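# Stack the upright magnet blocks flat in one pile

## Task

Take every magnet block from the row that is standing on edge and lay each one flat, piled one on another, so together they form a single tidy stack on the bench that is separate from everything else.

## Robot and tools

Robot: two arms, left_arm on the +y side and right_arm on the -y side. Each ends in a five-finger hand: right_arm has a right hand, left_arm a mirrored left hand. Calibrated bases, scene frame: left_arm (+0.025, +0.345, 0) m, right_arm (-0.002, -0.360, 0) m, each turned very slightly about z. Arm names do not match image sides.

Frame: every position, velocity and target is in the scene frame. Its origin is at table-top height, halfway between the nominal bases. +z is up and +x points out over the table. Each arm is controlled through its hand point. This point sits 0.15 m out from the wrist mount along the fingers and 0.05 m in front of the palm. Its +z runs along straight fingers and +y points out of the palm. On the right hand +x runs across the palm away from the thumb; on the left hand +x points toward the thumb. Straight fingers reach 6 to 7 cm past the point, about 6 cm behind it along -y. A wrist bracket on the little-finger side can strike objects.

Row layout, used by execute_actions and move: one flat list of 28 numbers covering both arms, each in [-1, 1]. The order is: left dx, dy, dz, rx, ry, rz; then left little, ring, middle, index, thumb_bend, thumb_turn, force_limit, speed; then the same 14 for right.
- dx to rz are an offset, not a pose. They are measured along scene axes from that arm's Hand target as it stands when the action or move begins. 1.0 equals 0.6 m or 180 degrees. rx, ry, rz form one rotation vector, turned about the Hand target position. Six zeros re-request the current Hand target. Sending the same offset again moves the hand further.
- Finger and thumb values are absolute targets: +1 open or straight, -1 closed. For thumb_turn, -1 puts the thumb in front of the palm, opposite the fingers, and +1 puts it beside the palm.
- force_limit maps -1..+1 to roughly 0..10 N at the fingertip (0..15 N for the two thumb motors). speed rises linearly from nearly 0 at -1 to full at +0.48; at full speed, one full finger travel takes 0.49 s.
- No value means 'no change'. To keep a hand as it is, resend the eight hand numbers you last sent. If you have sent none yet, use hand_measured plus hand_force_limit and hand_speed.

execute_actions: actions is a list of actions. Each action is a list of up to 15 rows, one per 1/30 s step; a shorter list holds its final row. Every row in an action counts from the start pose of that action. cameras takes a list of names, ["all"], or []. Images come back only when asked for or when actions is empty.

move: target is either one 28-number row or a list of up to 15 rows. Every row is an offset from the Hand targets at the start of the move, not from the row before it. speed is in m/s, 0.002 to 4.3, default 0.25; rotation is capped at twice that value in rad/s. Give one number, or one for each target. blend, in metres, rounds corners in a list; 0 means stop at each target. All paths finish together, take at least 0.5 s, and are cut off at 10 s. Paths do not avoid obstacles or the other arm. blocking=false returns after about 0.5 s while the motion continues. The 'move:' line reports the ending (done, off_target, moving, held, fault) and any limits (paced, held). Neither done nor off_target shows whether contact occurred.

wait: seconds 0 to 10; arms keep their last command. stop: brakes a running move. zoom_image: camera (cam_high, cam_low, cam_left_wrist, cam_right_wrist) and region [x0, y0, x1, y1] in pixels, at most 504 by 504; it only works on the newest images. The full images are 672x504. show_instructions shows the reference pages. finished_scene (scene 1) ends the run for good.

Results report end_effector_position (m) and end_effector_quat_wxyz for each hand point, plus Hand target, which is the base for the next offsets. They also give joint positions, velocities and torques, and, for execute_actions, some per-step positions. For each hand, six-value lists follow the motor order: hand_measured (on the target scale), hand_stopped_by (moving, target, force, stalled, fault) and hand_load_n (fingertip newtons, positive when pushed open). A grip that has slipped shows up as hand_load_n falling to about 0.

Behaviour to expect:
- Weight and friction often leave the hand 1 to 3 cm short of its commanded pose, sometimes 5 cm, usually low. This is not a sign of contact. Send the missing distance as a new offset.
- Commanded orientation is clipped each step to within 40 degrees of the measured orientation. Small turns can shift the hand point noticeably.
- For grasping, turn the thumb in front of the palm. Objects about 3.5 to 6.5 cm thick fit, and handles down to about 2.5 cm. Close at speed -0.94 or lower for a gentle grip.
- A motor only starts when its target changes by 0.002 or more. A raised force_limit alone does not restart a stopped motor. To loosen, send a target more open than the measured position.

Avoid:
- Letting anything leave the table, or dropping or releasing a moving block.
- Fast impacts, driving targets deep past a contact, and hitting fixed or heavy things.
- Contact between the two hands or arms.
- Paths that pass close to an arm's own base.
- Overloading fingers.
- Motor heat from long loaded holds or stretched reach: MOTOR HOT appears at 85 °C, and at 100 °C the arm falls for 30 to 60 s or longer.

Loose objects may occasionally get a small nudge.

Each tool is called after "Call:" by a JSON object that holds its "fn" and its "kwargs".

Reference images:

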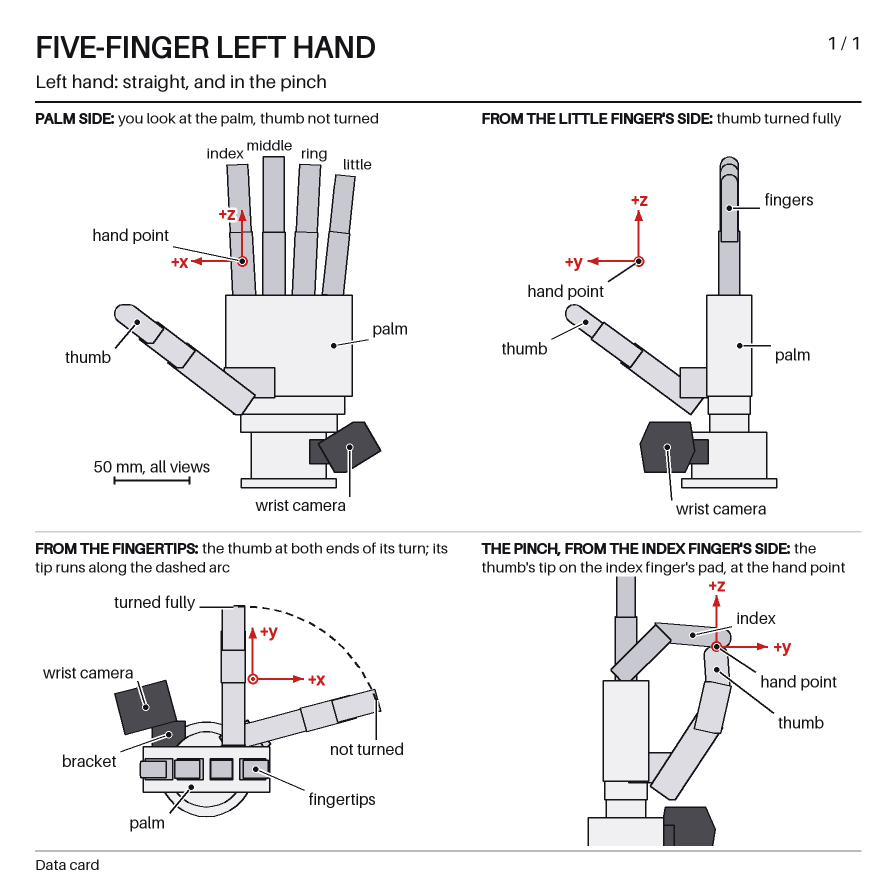

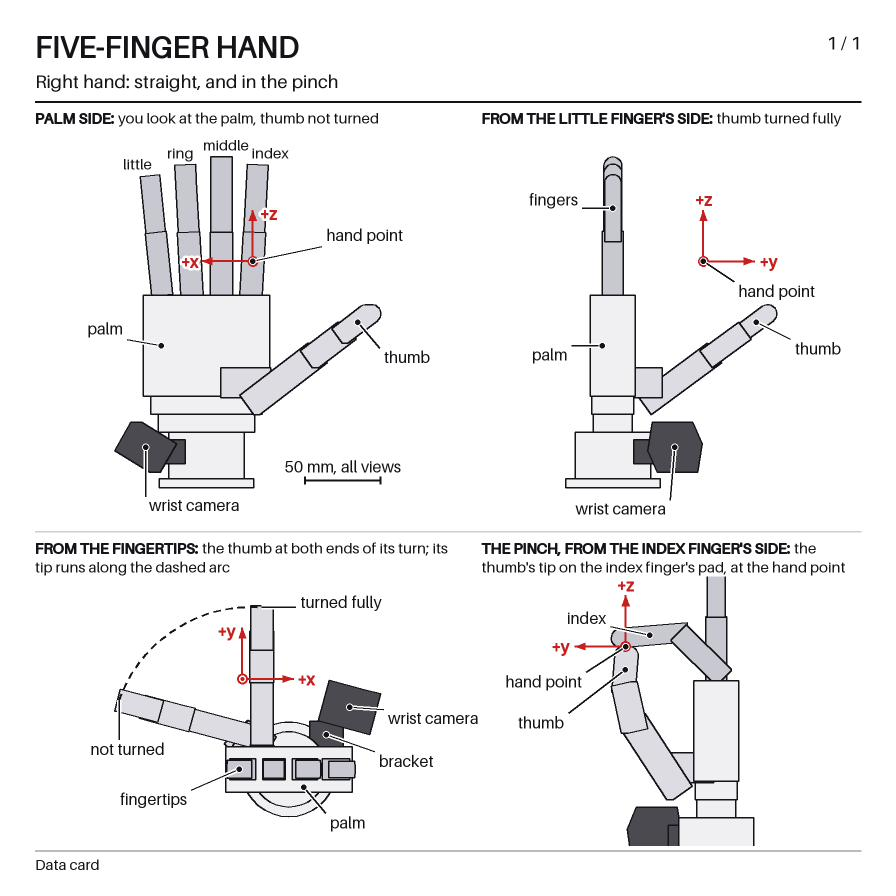

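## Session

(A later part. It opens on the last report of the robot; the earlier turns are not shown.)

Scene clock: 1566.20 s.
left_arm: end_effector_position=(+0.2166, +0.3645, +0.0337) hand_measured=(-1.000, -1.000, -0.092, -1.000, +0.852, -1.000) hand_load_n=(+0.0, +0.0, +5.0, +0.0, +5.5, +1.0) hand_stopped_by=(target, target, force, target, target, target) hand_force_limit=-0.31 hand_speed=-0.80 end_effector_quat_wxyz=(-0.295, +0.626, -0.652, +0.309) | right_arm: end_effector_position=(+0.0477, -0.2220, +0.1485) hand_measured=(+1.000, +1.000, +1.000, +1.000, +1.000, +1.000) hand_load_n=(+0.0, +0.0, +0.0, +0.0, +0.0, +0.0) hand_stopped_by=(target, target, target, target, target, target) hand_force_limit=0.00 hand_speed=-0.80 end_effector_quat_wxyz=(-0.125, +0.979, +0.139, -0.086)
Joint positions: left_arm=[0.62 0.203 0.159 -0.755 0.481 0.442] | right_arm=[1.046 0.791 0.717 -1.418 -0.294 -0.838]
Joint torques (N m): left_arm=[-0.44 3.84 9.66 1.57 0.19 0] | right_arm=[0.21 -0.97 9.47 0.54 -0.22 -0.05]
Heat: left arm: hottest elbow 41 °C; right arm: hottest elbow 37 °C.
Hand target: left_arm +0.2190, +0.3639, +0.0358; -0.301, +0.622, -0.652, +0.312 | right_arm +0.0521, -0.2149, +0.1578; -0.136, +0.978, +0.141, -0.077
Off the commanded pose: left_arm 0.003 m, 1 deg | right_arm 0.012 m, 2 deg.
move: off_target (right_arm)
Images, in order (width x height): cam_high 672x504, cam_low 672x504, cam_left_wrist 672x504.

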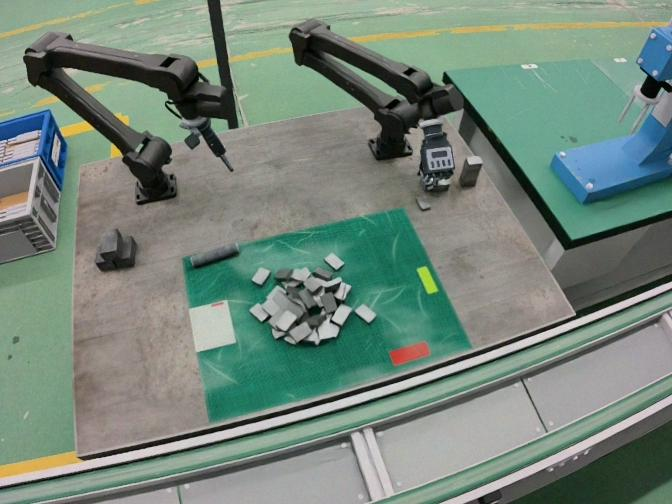

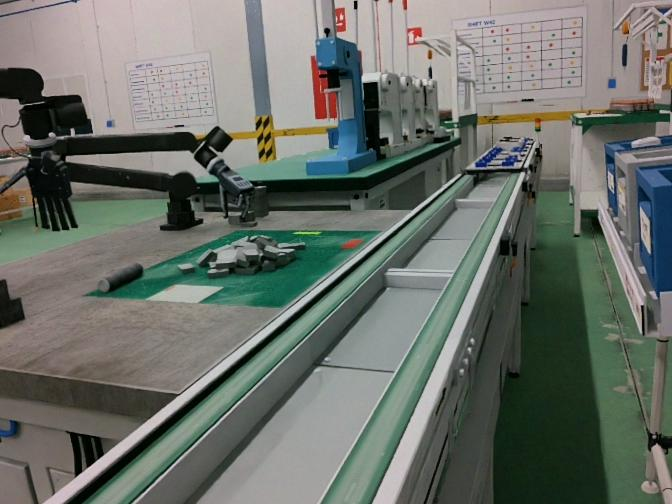

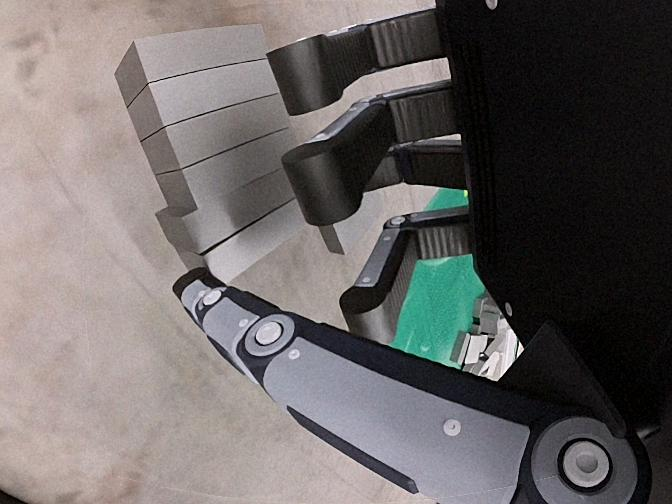

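Call:
{"fn": "move", "kwargs": {"target": [[0.0,-0.03,-0.002,0,0,0,-1,-1,-0.5,-1,0.85,-1,-0.31,-0.8,0,0,0,0,0,0,1,1,1,1,1,1,0,-0.8]], "speed": 0.05, "cameras": ["cam_high","cam_low","cam_left_wrist"]}}

Call:
{"fn": "zoom_image", "kwargs": {"camera": "cam_left_wrist", "region": [50, 50, 400, 400]}}

Call:
{"fn": "zoom_image", "kwargs": {"camera": "cam_low", "region": [190, 150, 280, 240]}}

Scene clock: 1577.57 s.
left_arm: end_effector_position=(+0.2204, +0.3491, +0.0344) hand_measured=(-1.000, -1.000, -0.092, -1.000, +0.852, -1.000) hand_load_n=(+0.0, +0.0, +5.0, +0.5, +5.5, +1.0) hand_stopped_by=(target, target, force, target, target, target) hand_force_limit=-0.31 hand_speed=-0.80 end_effector_quat_wxyz=(-0.304, +0.622, -0.652, +0.309) | right_arm: end_effector_position=(+0.0477, -0.2220, +0.1485) hand_measured=(+1.000, +1.000, +1.000, +1.000, +1.000, +1.000) hand_load_n=(+0.0, +0.0, +0.0, +0.0, +0.0, +0.0) hand_stopped_by=(target, target, target, target, target, target) hand_force_limit=0.00 hand_speed=-0.80 end_effector_quat_wxyz=(-0.125, +0.979, +0.139, -0.086)
Joint positions: left_arm=[0.452 0.115 0.144 -0.758 0.357 0.318] | right_arm=[1.046 0.791 0.717 -1.418 -0.294 -0.838]
Joint torques (N m): left_arm=[-0.44 4.01 9.83 0.87 0.15 -0.01] | right_arm=[0.15 -0.91 9.46 0.51 -0.22 -0.05]
Heat: left arm: hottest elbow 41 °C; right arm: hottest elbow 37 °C.
Hand target: left_arm +0.2191, +0.3460, +0.0347; -0.301, +0.622, -0.652, +0.312 | right_arm +0.0521, -0.2149, +0.1578; -0.136, +0.978, +0.141, -0.077
Off the commanded pose: left_arm 0.004 m, 0 deg | right_arm 0.012 m, 2 deg.
move: off_target (right_arm)
Images, in order (width x height): cam_high 672x504, cam_low 672x504, cam_left_wrist 672x504.

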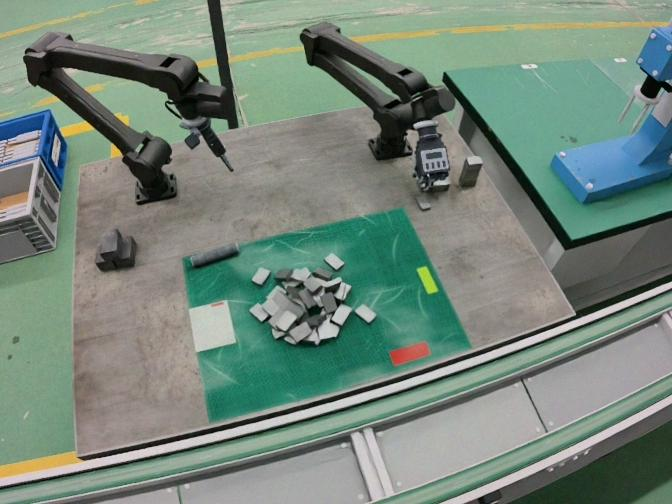

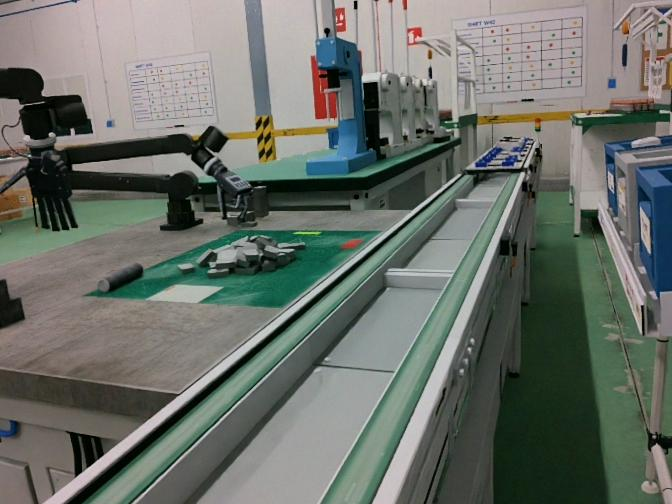

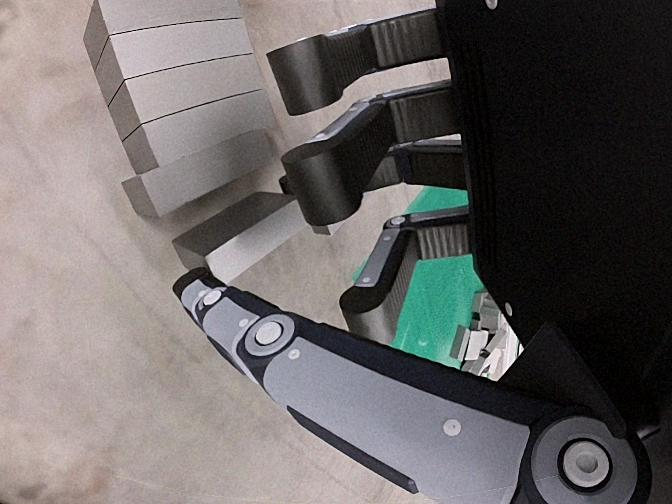

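Scaled by 1.440 from the camera's 672x504 image, which has a finer 960x720 frame.

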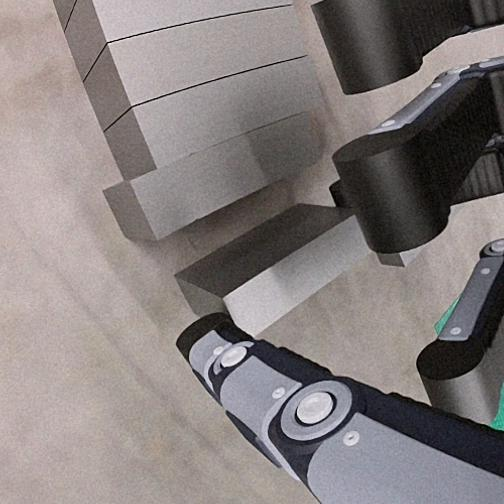

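Scaled by 5.600 from the camera's 672x504 image, which has a finer 960x720 frame.

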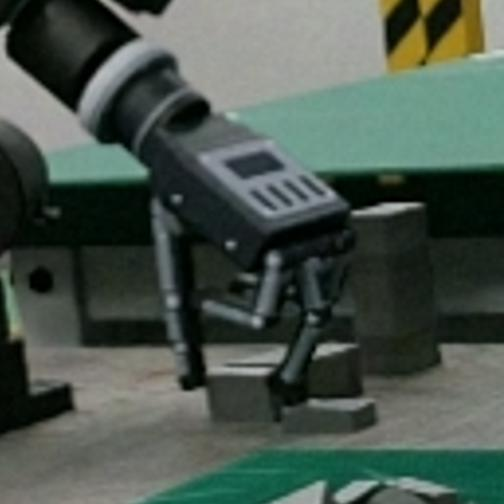

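Call:
{"fn": "move", "kwargs": {"target": [[0.0,-0.01,0.11,0,0,0,-1,-1,-0.5,-1,0.85,-1,-0.31,-0.8,0,0,0,0,0,0,1,1,1,1,1,1,0,-0.8]], "speed": 0.08, "cameras": ["cam_low","cam_left_wrist"]}}

Call:
{"fn": "zoom_image", "kwargs": {"camera": "cam_low", "region": [190, 150, 280, 240]}}

Scene clock: 1597.57 s.
left_arm: end_effector_position=(+0.2128, +0.3388, +0.0707) hand_measured=(-1.000, -1.000, -0.092, -1.000, +0.852, -1.000) hand_load_n=(+0.0, +0.0, +5.0, +0.0, +5.5, +1.0) hand_stopped_by=(target, target, force, target, target, target) hand_force_limit=-0.31 hand_speed=-0.80 end_effector_quat_wxyz=(-0.283, +0.630, -0.657, +0.302) | right_arm: end_effector_position=(+0.0477, -0.2220, +0.1485) hand_measured=(+1.000, +1.000, +1.000, +1.000, +1.000, +1.000) hand_load_n=(+0.0, +0.0, +0.0, -0.5, +0.0, +0.0) hand_stopped_by=(target, target, target, target, target, target) hand_force_limit=0.00 hand_speed=-0.80 end_effector_quat_wxyz=(-0.125, +0.979, +0.139, -0.086)
Joint positions: left_arm=[0.378 0.13 0.255 -0.885 0.304 0.267] | right_arm=[1.046 0.791 0.717 -1.418 -0.294 -0.838]
Joint torques (N m): left_arm=[-0.15 5.25 14.89 1.01 0.16 0] | right_arm=[0.15 -0.91 9.46 0.53 -0.22 -0.05]
Heat: left arm: hottest elbow 41 °C; right arm: hottest elbow 37 °C.
Hand target: left_arm +0.2191, +0.3399, +0.1006; -0.301, +0.622, -0.652, +0.312 | right_arm +0.0521, -0.2149, +0.1578; -0.136, +0.978, +0.141, -0.077
Off the commanded pose: left_arm 0.031 m, 3 deg | right_arm 0.012 m, 2 deg.
move: off_target (left_arm, right_arm)
Images, in order (width x height): cam_low 672x504, cam_left_wrist 672x504.

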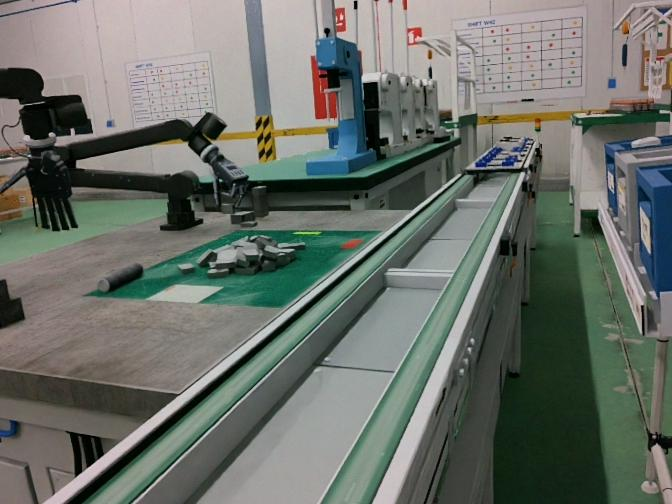

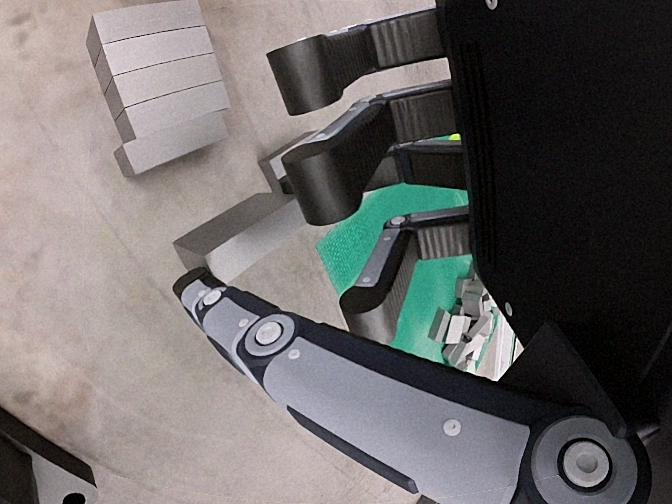

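Scaled by 5.600 from the camera's 672x504 image, which has a finer 960x720 frame.

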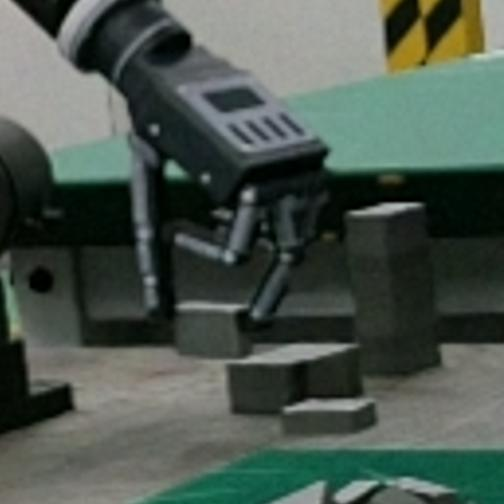

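Call:
{"fn": "move", "kwargs": {"target": [[0.147,0.02,-0.01,0,0,0,-1,-1,-0.5,-1,0.85,-1,-0.31,-0.8,0,0,0,0,0,0,1,1,1,1,1,1,0,-0.8],[0.15,0.12,-0.02,0,0,0.014,-1,-1,-0.5,-1,0.85,-1,-0.31,-0.8,0,0,0,0,0,0,1,1,1,1,1,1,0,-0.8]], "speed": 0.1, "blend": 0.03, "cameras": ["cam_high","cam_low","cam_left_wrist"]}}

Call:
{"fn": "zoom_image", "kwargs": {"camera": "cam_low", "region": [190, 150, 280, 240]}}

Call:
{"fn": "zoom_image", "kwargs": {"camera": "cam_high", "region": [400, 140, 480, 220]}}

Scene clock: 1611.50 s.
left_arm: end_effector_position=(+0.2860, +0.3971, +0.0611) hand_measured=(-1.000, -1.000, -0.092, -1.000, +0.852, -1.000) hand_load_n=(+0.0, +0.0, +5.0, +0.0, +5.5, +1.5) hand_stopped_by=(target, target, force, target, target, target) hand_force_limit=-0.31 hand_speed=-0.80 end_effector_quat_wxyz=(-0.274, +0.651, -0.642, +0.297) | right_arm: end_effector_position=(+0.0477, -0.2220, +0.1485) hand_measured=(+1.000, +1.000, +1.000, +1.000, +1.000, +1.000) hand_load_n=(+0.0, +0.0, +0.0, +0.0, +0.0, +0.0) hand_stopped_by=(target, target, target, target, target, target) hand_force_limit=0.00 hand_speed=-0.80 end_effector_quat_wxyz=(-0.125, +0.979, +0.139, -0.086)
Joint positions: left_arm=[0.535 0.689 0.329 -0.457 0.394 0.342] | right_arm=[1.046 0.791 0.717 -1.418 -0.294 -0.838]
Joint torques (N m): left_arm=[0.85 1.73 14.02 2.15 0.35 0.14] | right_arm=[0.09 -0.91 9.48 0.53 -0.22 -0.05]
Heat: left arm: hottest elbow 44 °C; right arm: hottest elbow 37 °C.
Hand target: left_arm +0.3090, +0.4118, +0.0885; -0.307, +0.636, -0.638, +0.305 | right_arm +0.0521, -0.2149, +0.1578; -0.136, +0.978, +0.141, -0.077
Off the commanded pose: left_arm 0.039 m, 4 deg | right_arm 0.012 m, 2 deg.
move: off_target (left_arm, right_arm)
Images, in order (width x height): cam_high 672x504, cam_low 672x504, cam_left_wrist 672x504.

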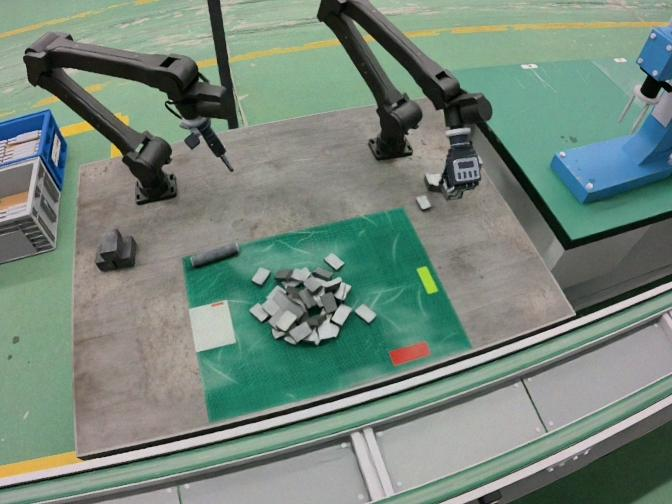

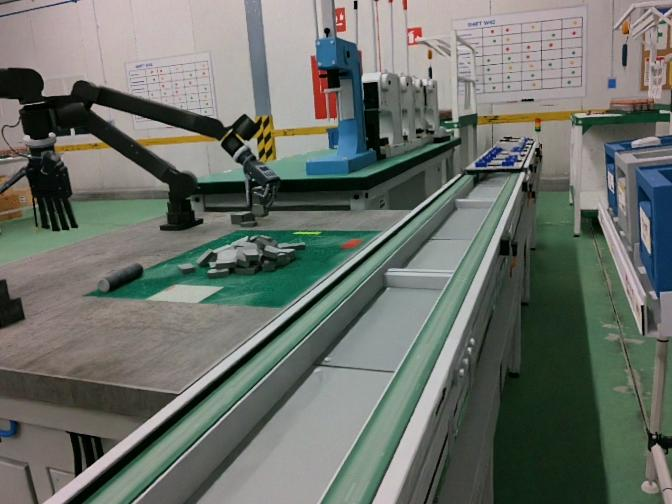

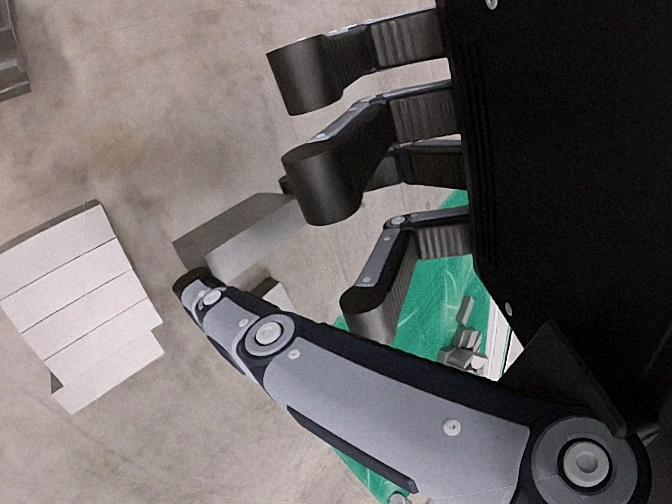

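Scaled by 5.600 from the camera's 672x504 image, which has a finer 960x720 frame.

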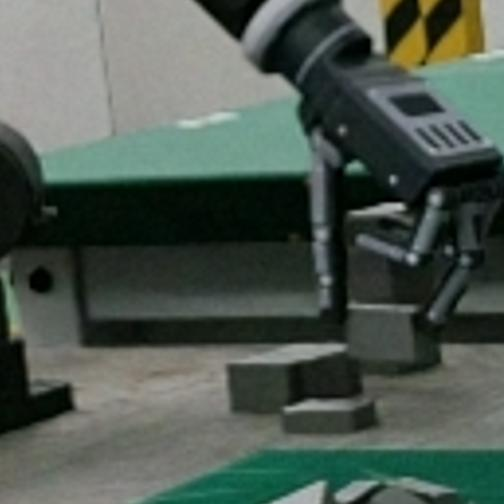

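Scaled by 6.300 from the camera's 672x504 image, which has a finer 960x720 frame.

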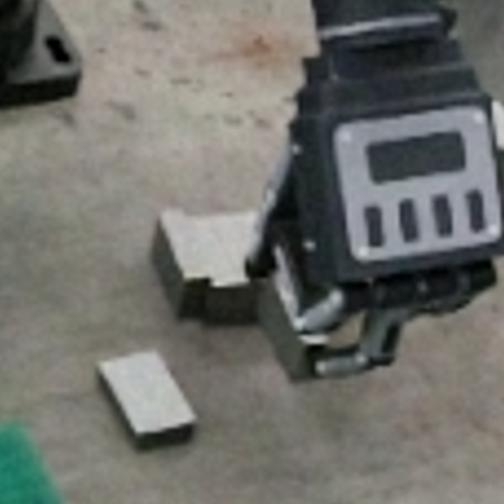

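Call:
{"fn": "move", "kwargs": {"target": [[0.018,-0.056,-0.056,0,0,0,-1,-1,-0.5,-1,0.85,-1,-0.31,-0.8,0,0,0,0,0,0,1,1,1,1,1,1,0,-0.8]], "speed": 0.08, "cameras": []}}

Scene clock: 1639.27 s.
left_arm: end_effector_position=(+0.3124, +0.3792, +0.0508) hand_measured=(-1.000, -1.000, -0.092, -1.000, +0.852, -1.000) hand_load_n=(+0.0, +0.5, +5.0, +0.0, +5.5, +1.5) hand_stopped_by=(target, target, force, target, target, target) hand_force_limit=-0.31 hand_speed=-0.80 end_effector_quat_wxyz=(-0.300, +0.641, -0.641, +0.298) | right_arm: end_effector_position=(+0.0477, -0.2220, +0.1485) hand_measured=(+1.000, +1.000, +1.000, +1.000, +1.000, +1.000) hand_load_n=(+0.0, +0.0, +0.0, +0.0, +0.0, +0.0) hand_stopped_by=(target, target, target, target, target, target) hand_force_limit=0.00 hand_speed=-0.80 end_effector_quat_wxyz=(-0.125, +0.979, +0.139, -0.086)
Joint positions: left_arm=[0.371 0.741 0.293 -0.279 0.263 0.231] | right_arm=[1.046 0.791 0.717 -1.418 -0.294 -0.838]
Joint torques (N m): left_arm=[-0.5 1.14 9.46 2.35 0.1 -0.01] | right_arm=[0.15 -0.97 9.46 0.55 -0.22 -0.05]
Heat: left arm: hottest elbow 44 °C; right arm: hottest elbow 37 °C.
Hand target: left_arm +0.3198, +0.3783, +0.0549; -0.307, +0.636, -0.638, +0.305 | right_arm +0.0521, -0.2149, +0.1578; -0.136, +0.978, +0.141, -0.077
Off the commanded pose: left_arm 0.009 m, 1 deg | right_arm 0.012 m, 2 deg.
move: off_target (right_arm)
No camera images: "cameras" was empty.

Call:
{"fn": "move", "kwargs": {"target": [[0,0,-0.029,0,0,0,-1,-1,-0.5,-1,0.85,-1,-0.31,-0.8,0,0,0,0,0,0,1,1,1,1,1,1,0,-0.8],[0,-0.018,-0.034,0,0,0,-1,-1,-0.5,-1,0.85,-1,-0.31,-0.8,0,0,0,0,0,0,1,1,1,1,1,1,0,-0.8]], "speed": 0.05, "cameras": ["cam_high","cam_low","cam_left_wrist"]}}

Call:
{"fn": "zoom_image", "kwargs": {"camera": "cam_low", "region": [190, 150, 280, 240]}}

Call:
{"fn": "zoom_image", "kwargs": {"camera": "cam_left_wrist", "region": [50, 50, 400, 400]}}

Scene clock: 1653.13 s.
left_arm: end_effector_position=(+0.3190, +0.3721, +0.0362) hand_measured=(-1.000, -1.000, -0.092, -1.000, +0.852, -1.000) hand_load_n=(+0.0, +0.0, +4.0, +0.0, +6.0, +0.5) hand_stopped_by=(target, target, force, target, target, target) hand_force_limit=-0.31 hand_speed=-0.80 end_effector_quat_wxyz=(-0.308, +0.637, -0.640, +0.300) | right_arm: end_effector_position=(+0.0477, -0.2220, +0.1485) hand_measured=(+1.000, +1.000, +1.000, +1.000, +1.000, +1.000) hand_load_n=(+0.0, +0.0, +0.0, +0.0, +0.0, +0.0) hand_stopped_by=(target, target, target, target, target, target) hand_force_limit=0.00 hand_speed=-0.80 end_effector_quat_wxyz=(-0.125, +0.979, +0.139, -0.086)
Joint positions: left_arm=[0.319 0.789 0.258 -0.171 0.22 0.199] | right_arm=[1.046 0.791 0.717 -1.418 -0.294 -0.838]
Joint torques (N m): left_arm=[-0.67 0.38 7.97 2.03 0.11 -0.05] | right_arm=[0.09 -1.03 9.46 0.51 -0.21 -0.06]
Heat: left arm: hottest elbow 43 °C; right arm: hottest elbow 37 °C.
Hand target: left_arm +0.3199, +0.3676, +0.0346; -0.308, +0.636, -0.638, +0.305 | right_arm +0.0521, -0.2149, +0.1578; -0.136, +0.978, +0.141, -0.077
Off the commanded pose: left_arm 0.005 m, 1 deg | right_arm 0.012 m, 2 deg.
move: off_target (right_arm)
Images, in order (width x height): cam_high 672x504, cam_low 672x504, cam_left_wrist 672x504.

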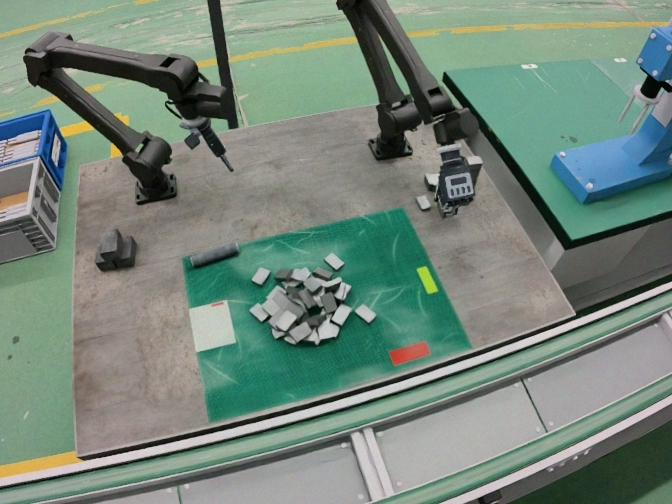

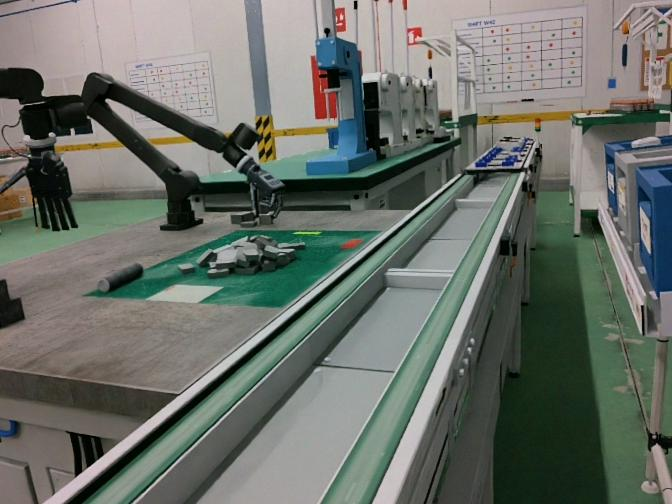

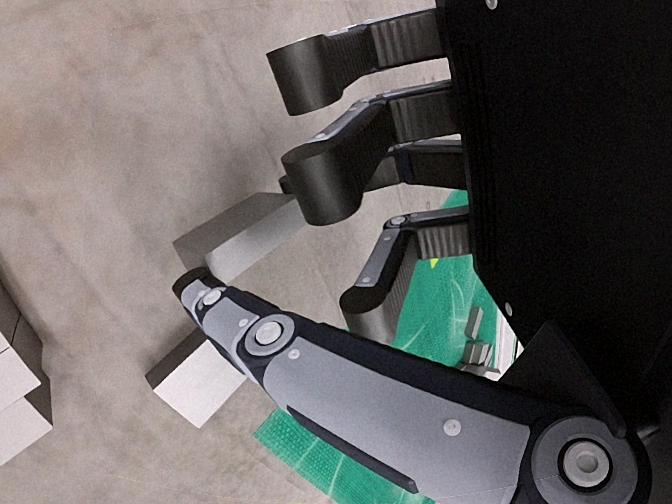

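Scaled by 5.600 from the camera's 672x504 image, which has a finer 960x720 frame.

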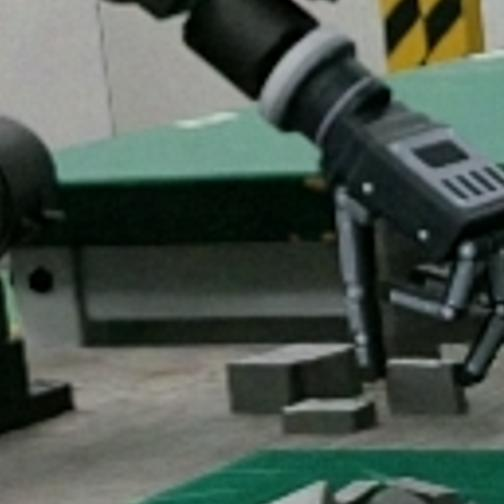

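Scaled by 1.440 from the camera's 672x504 image, which has a finer 960x720 frame.

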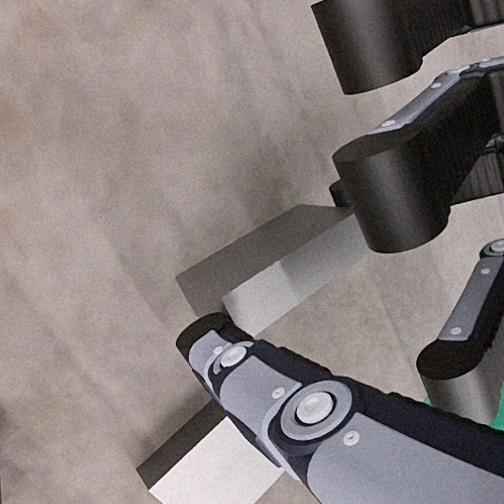

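Call:
{"fn": "move", "kwargs": {"target": [[0,-0.006,-0.01,0,0,0,-1,-1,-0.5,-1,0.85,-1,-0.31,-0.8,0,0,0,0,0,0,1,1,1,1,1,1,0,-0.8],[0,-0.03,-0.016,0,0,0,-1,-1,-0.5,-1,0.85,-1,-0.31,-0.8,0,0,0,0,0,0,1,1,1,1,1,1,0,-0.8]], "speed": 0.05, "cameras": ["cam_low","cam_left_wrist"]}}

Call:
{"fn": "zoom_image", "kwargs": {"camera": "cam_left_wrist", "region": [50, 50, 400, 400]}}

Call:
{"fn": "zoom_image", "kwargs": {"camera": "cam_low", "region": [210, 150, 300, 240]}}

Scene clock: 1666.03 s.
left_arm: end_effector_position=(+0.3219, +0.3535, +0.0306) hand_measured=(-1.000, -1.000, -0.092, -1.000, +0.852, -1.000) hand_load_n=(+0.0, +0.0, +3.0, +0.0, +5.0, +1.0) hand_stopped_by=(target, target, force, target, target, target) hand_force_limit=-0.31 hand_speed=-0.80 end_effector_quat_wxyz=(-0.313, +0.635, -0.638, +0.304) | right_arm: end_effector_position=(+0.0477, -0.2220, +0.1485) hand_measured=(+1.000, +1.000, +1.000, +1.000, +1.000, +1.000) hand_load_n=(+0.0, +0.0, +0.0, +0.0, +0.0, +0.0) hand_stopped_by=(target, target, target, target, target, target) hand_force_limit=0.00 hand_speed=-0.80 end_effector_quat_wxyz=(-0.125, +0.979, +0.139, -0.086)
Joint positions: left_arm=[0.223 0.789 0.231 -0.119 0.149 0.135] | right_arm=[1.046 0.791 0.717 -1.418 -0.294 -0.838]
Joint torques (N m): left_arm=[-0.5 1.2 7.69 1.95 0.03 -0.01] | right_arm=[0.09 -0.97 9.47 0.54 -0.22 -0.06]
Heat: left arm: hottest elbow 41 °C; right arm: hottest elbow 37 °C.
Hand target: left_arm +0.3200, +0.3495, +0.0251; -0.307, +0.636, -0.638, +0.305 | right_arm +0.0521, -0.2149, +0.1578; -0.136, +0.978, +0.141, -0.077
Off the commanded pose: left_arm 0.007 m, 1 deg | right_arm 0.012 m, 2 deg.
move: off_target (right_arm)
Images, in order (width x height): cam_low 672x504, cam_left_wrist 672x504.

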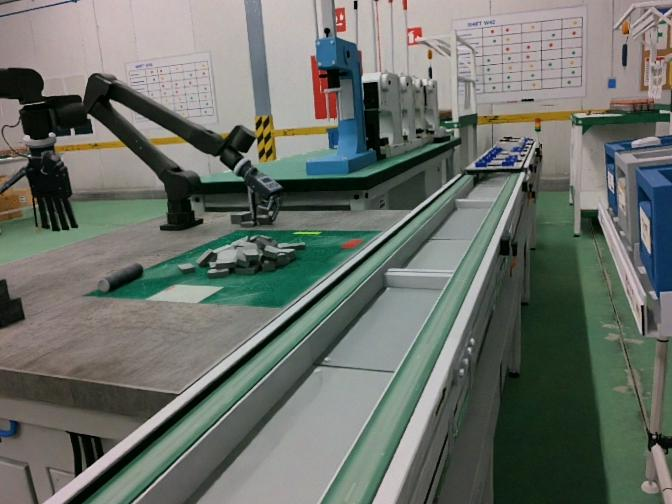

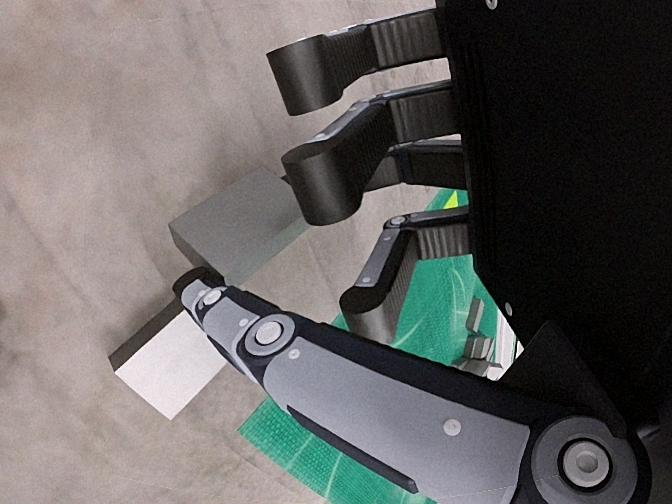

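Scaled by 1.440 from the camera's 672x504 image, which has a finer 960x720 frame.

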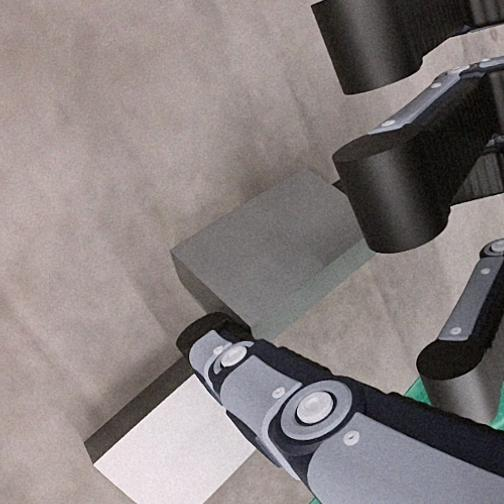

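Scaled by 5.600 from the camera's 672x504 image, which has a finer 960x720 frame.

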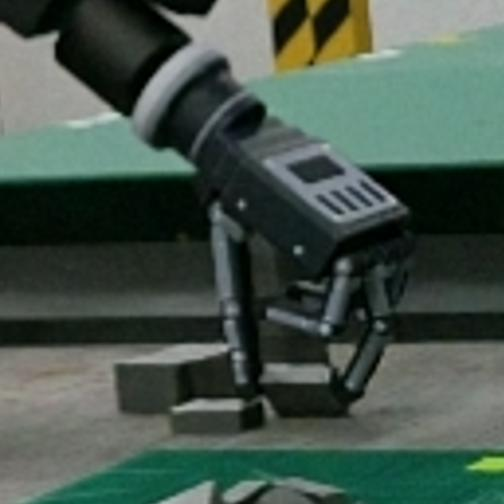

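Call:
{"fn": "move", "kwargs": {"target": [[0.01,-0.014,-0.012,0,0,0,-1,-1,-0.5,-1,0.85,-1,-0.31,-0.8,0,0,0,0,0,0,1,1,1,1,1,1,0,-0.8]], "speed": 0.05, "cameras": ["cam_low","cam_left_wrist"]}}

Call:
{"fn": "zoom_image", "kwargs": {"camera": "cam_left_wrist", "region": [50, 50, 400, 400]}}

Call:
{"fn": "zoom_image", "kwargs": {"camera": "cam_low", "region": [210, 150, 300, 240]}}

Scene clock: 1683.00 s.
left_arm: end_effector_position=(+0.3304, +0.3469, +0.0297) hand_measured=(-1.000, -1.000, -0.092, -1.000, +0.852, -1.000) hand_load_n=(+0.0, +0.0, +2.5, +0.0, +6.5, -1.5) hand_stopped_by=(target, target, force, target, target, target) hand_force_limit=-0.31 hand_speed=-0.80 end_effector_quat_wxyz=(-0.320, +0.632, -0.635, +0.308) | right_arm: end_effector_position=(+0.0477, -0.2220, +0.1485) hand_measured=(+1.000, +1.000, +1.000, +1.000, +1.000, +1.000) hand_load_n=(+0.0, +0.0, +0.0, +0.0, +0.0, +0.0) hand_stopped_by=(target, target, target, target, target, target) hand_force_limit=0.00 hand_speed=-0.80 end_effector_quat_wxyz=(-0.125, +0.979, +0.139, -0.086)
Joint positions: left_arm=[0.177 0.821 0.23 -0.065 0.109 0.105] | right_arm=[1.046 0.791 0.717 -1.418 -0.294 -0.838]
Joint torques (N m): left_arm=[-0.67 2.14 7.21 2.07 0.05 -0.03] | right_arm=[0.15 -0.97 9.47 0.54 -0.22 -0.05]
Heat: left arm: hottest elbow 41 °C; right arm: hottest elbow 37 °C.
Hand target: left_arm +0.3259, +0.3411, +0.0179; -0.307, +0.636, -0.638, +0.305 | right_arm +0.0521, -0.2149, +0.1578; -0.136, +0.978, +0.141, -0.077
Off the commanded pose: left_arm 0.014 m, 2 deg | right_arm 0.012 m, 2 deg.
move: off_target (left_arm, right_arm)
Images, in order (width x height): cam_low 672x504, cam_left_wrist 672x504.

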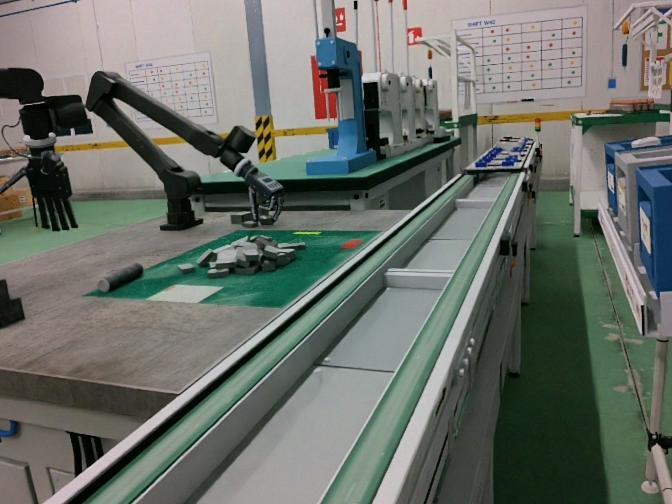

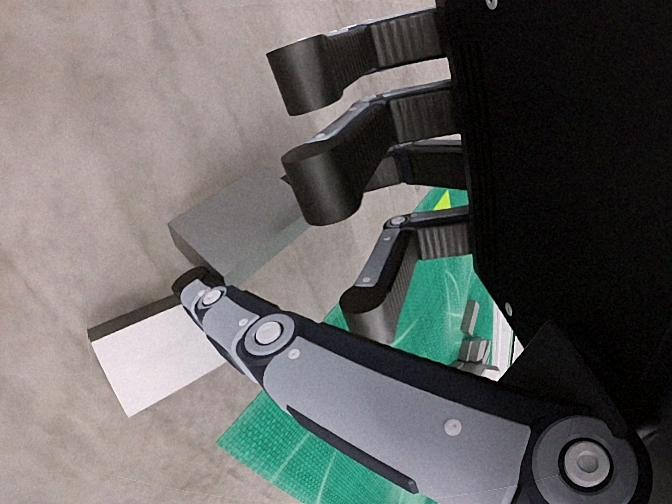

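Scaled by 1.440 from the camera's 672x504 image, which has a finer 960x720 frame.

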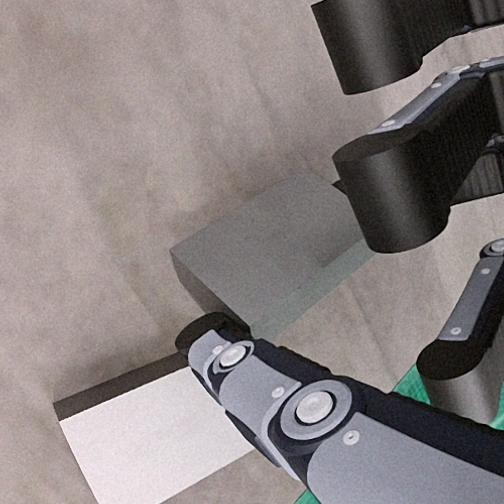

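Scaled by 5.600 from the camera's 672x504 image, which has a finer 960x720 frame.

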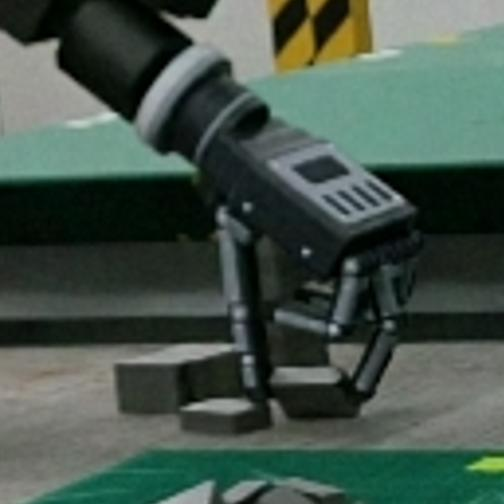

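Call:
{"fn": "move", "kwargs": {"target": [[0.022,0.008,0.006,0,0,0,-1,-1,-0.5,-1,0.85,-1,-0.31,-0.8,0,0,0,0,0,0,1,1,1,1,1,1,0,-0.8],[0.022,-0.008,-0.008,0,0,0,-1,-1,-0.5,-1,0.85,-1,-0.31,-0.8,0,0,0,0,0,0,1,1,1,1,1,1,0,-0.8]], "speed": 0.05, "cameras": ["cam_low","cam_left_wrist"]}}

Call:
{"fn": "zoom_image", "kwargs": {"camera": "cam_left_wrist", "region": [50, 50, 400, 400]}}

Call:
{"fn": "zoom_image", "kwargs": {"camera": "cam_low", "region": [210, 150, 300, 240]}}

Scene clock: 1704.10 s.
left_arm: end_effector_position=(+0.3465, +0.3418, +0.0303) hand_measured=(-1.000, -1.000, -0.092, -1.000, +0.852, -1.000) hand_load_n=(+0.0, +0.0, +2.0, +0.5, +6.0, -2.0) hand_stopped_by=(target, target, force, target, target, target) hand_force_limit=-0.31 hand_speed=-0.80 end_effector_quat_wxyz=(-0.325, +0.631, -0.630, +0.315) | right_arm: end_effector_position=(+0.0477, -0.2220, +0.1485) hand_measured=(+1.000, +1.000, +1.000, +1.000, +1.000, +1.000) hand_load_n=(+0.0, +0.0, +0.0, +0.0, -0.5, -0.5) hand_stopped_by=(target, target, target, target, target, target) hand_force_limit=0.00 hand_speed=-0.80 end_effector_quat_wxyz=(-0.125, +0.979, +0.139, -0.086)
Joint positions: left_arm=[0.144 0.89 0.245 0.012 0.086 0.079] | right_arm=[1.046 0.791 0.717 -1.418 -0.294 -0.838]
Joint torques (N m): left_arm=[-0.85 2.55 7.05 1.68 -0.02 0.03] | right_arm=[0.15 -1.03 9.46 0.54 -0.22 -0.05]
Heat: left arm: hottest elbow 39 °C; right arm: hottest elbow 37 °C.
Hand target: left_arm +0.3391, +0.3363, +0.0131; -0.307, +0.636, -0.638, +0.305 | right_arm +0.0521, -0.2149, +0.1578; -0.136, +0.978, +0.141, -0.077
Off the commanded pose: left_arm 0.020 m, 3 deg | right_arm 0.012 m, 2 deg.
move: off_target (left_arm, right_arm)
Images, in order (width x height): cam_low 672x504, cam_left_wrist 672x504.

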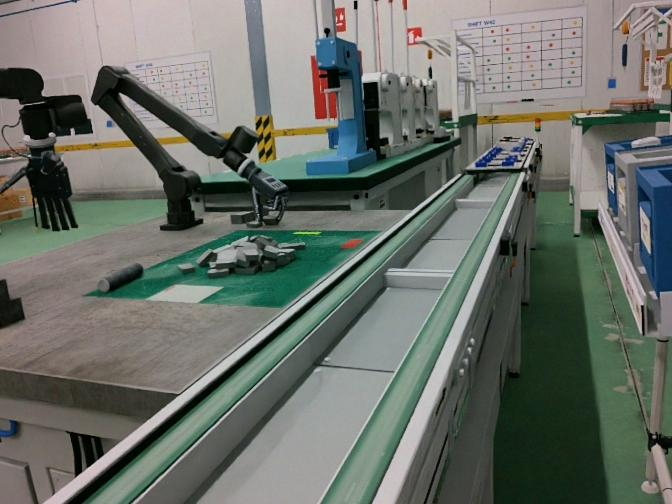

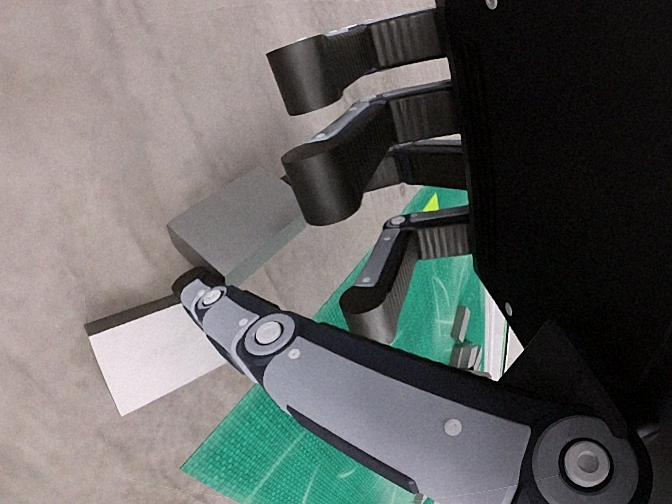

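Scaled by 1.440 from the camera's 672x504 image, which has a finer 960x720 frame.

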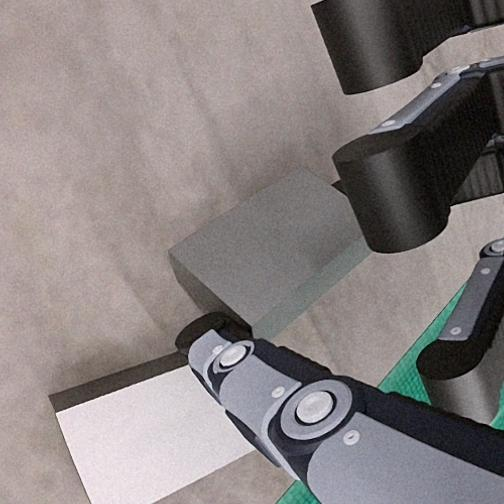

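Scaled by 5.600 from the camera's 672x504 image, which has a finer 960x720 frame.

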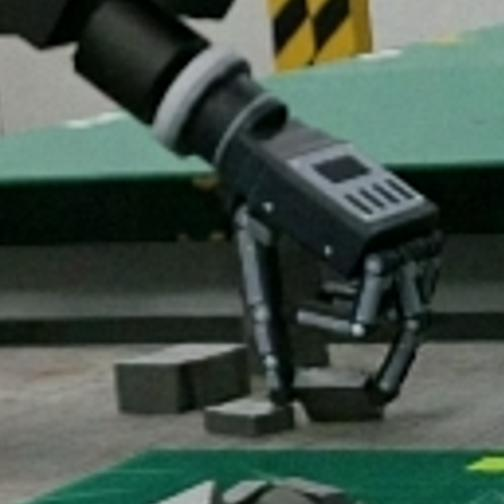

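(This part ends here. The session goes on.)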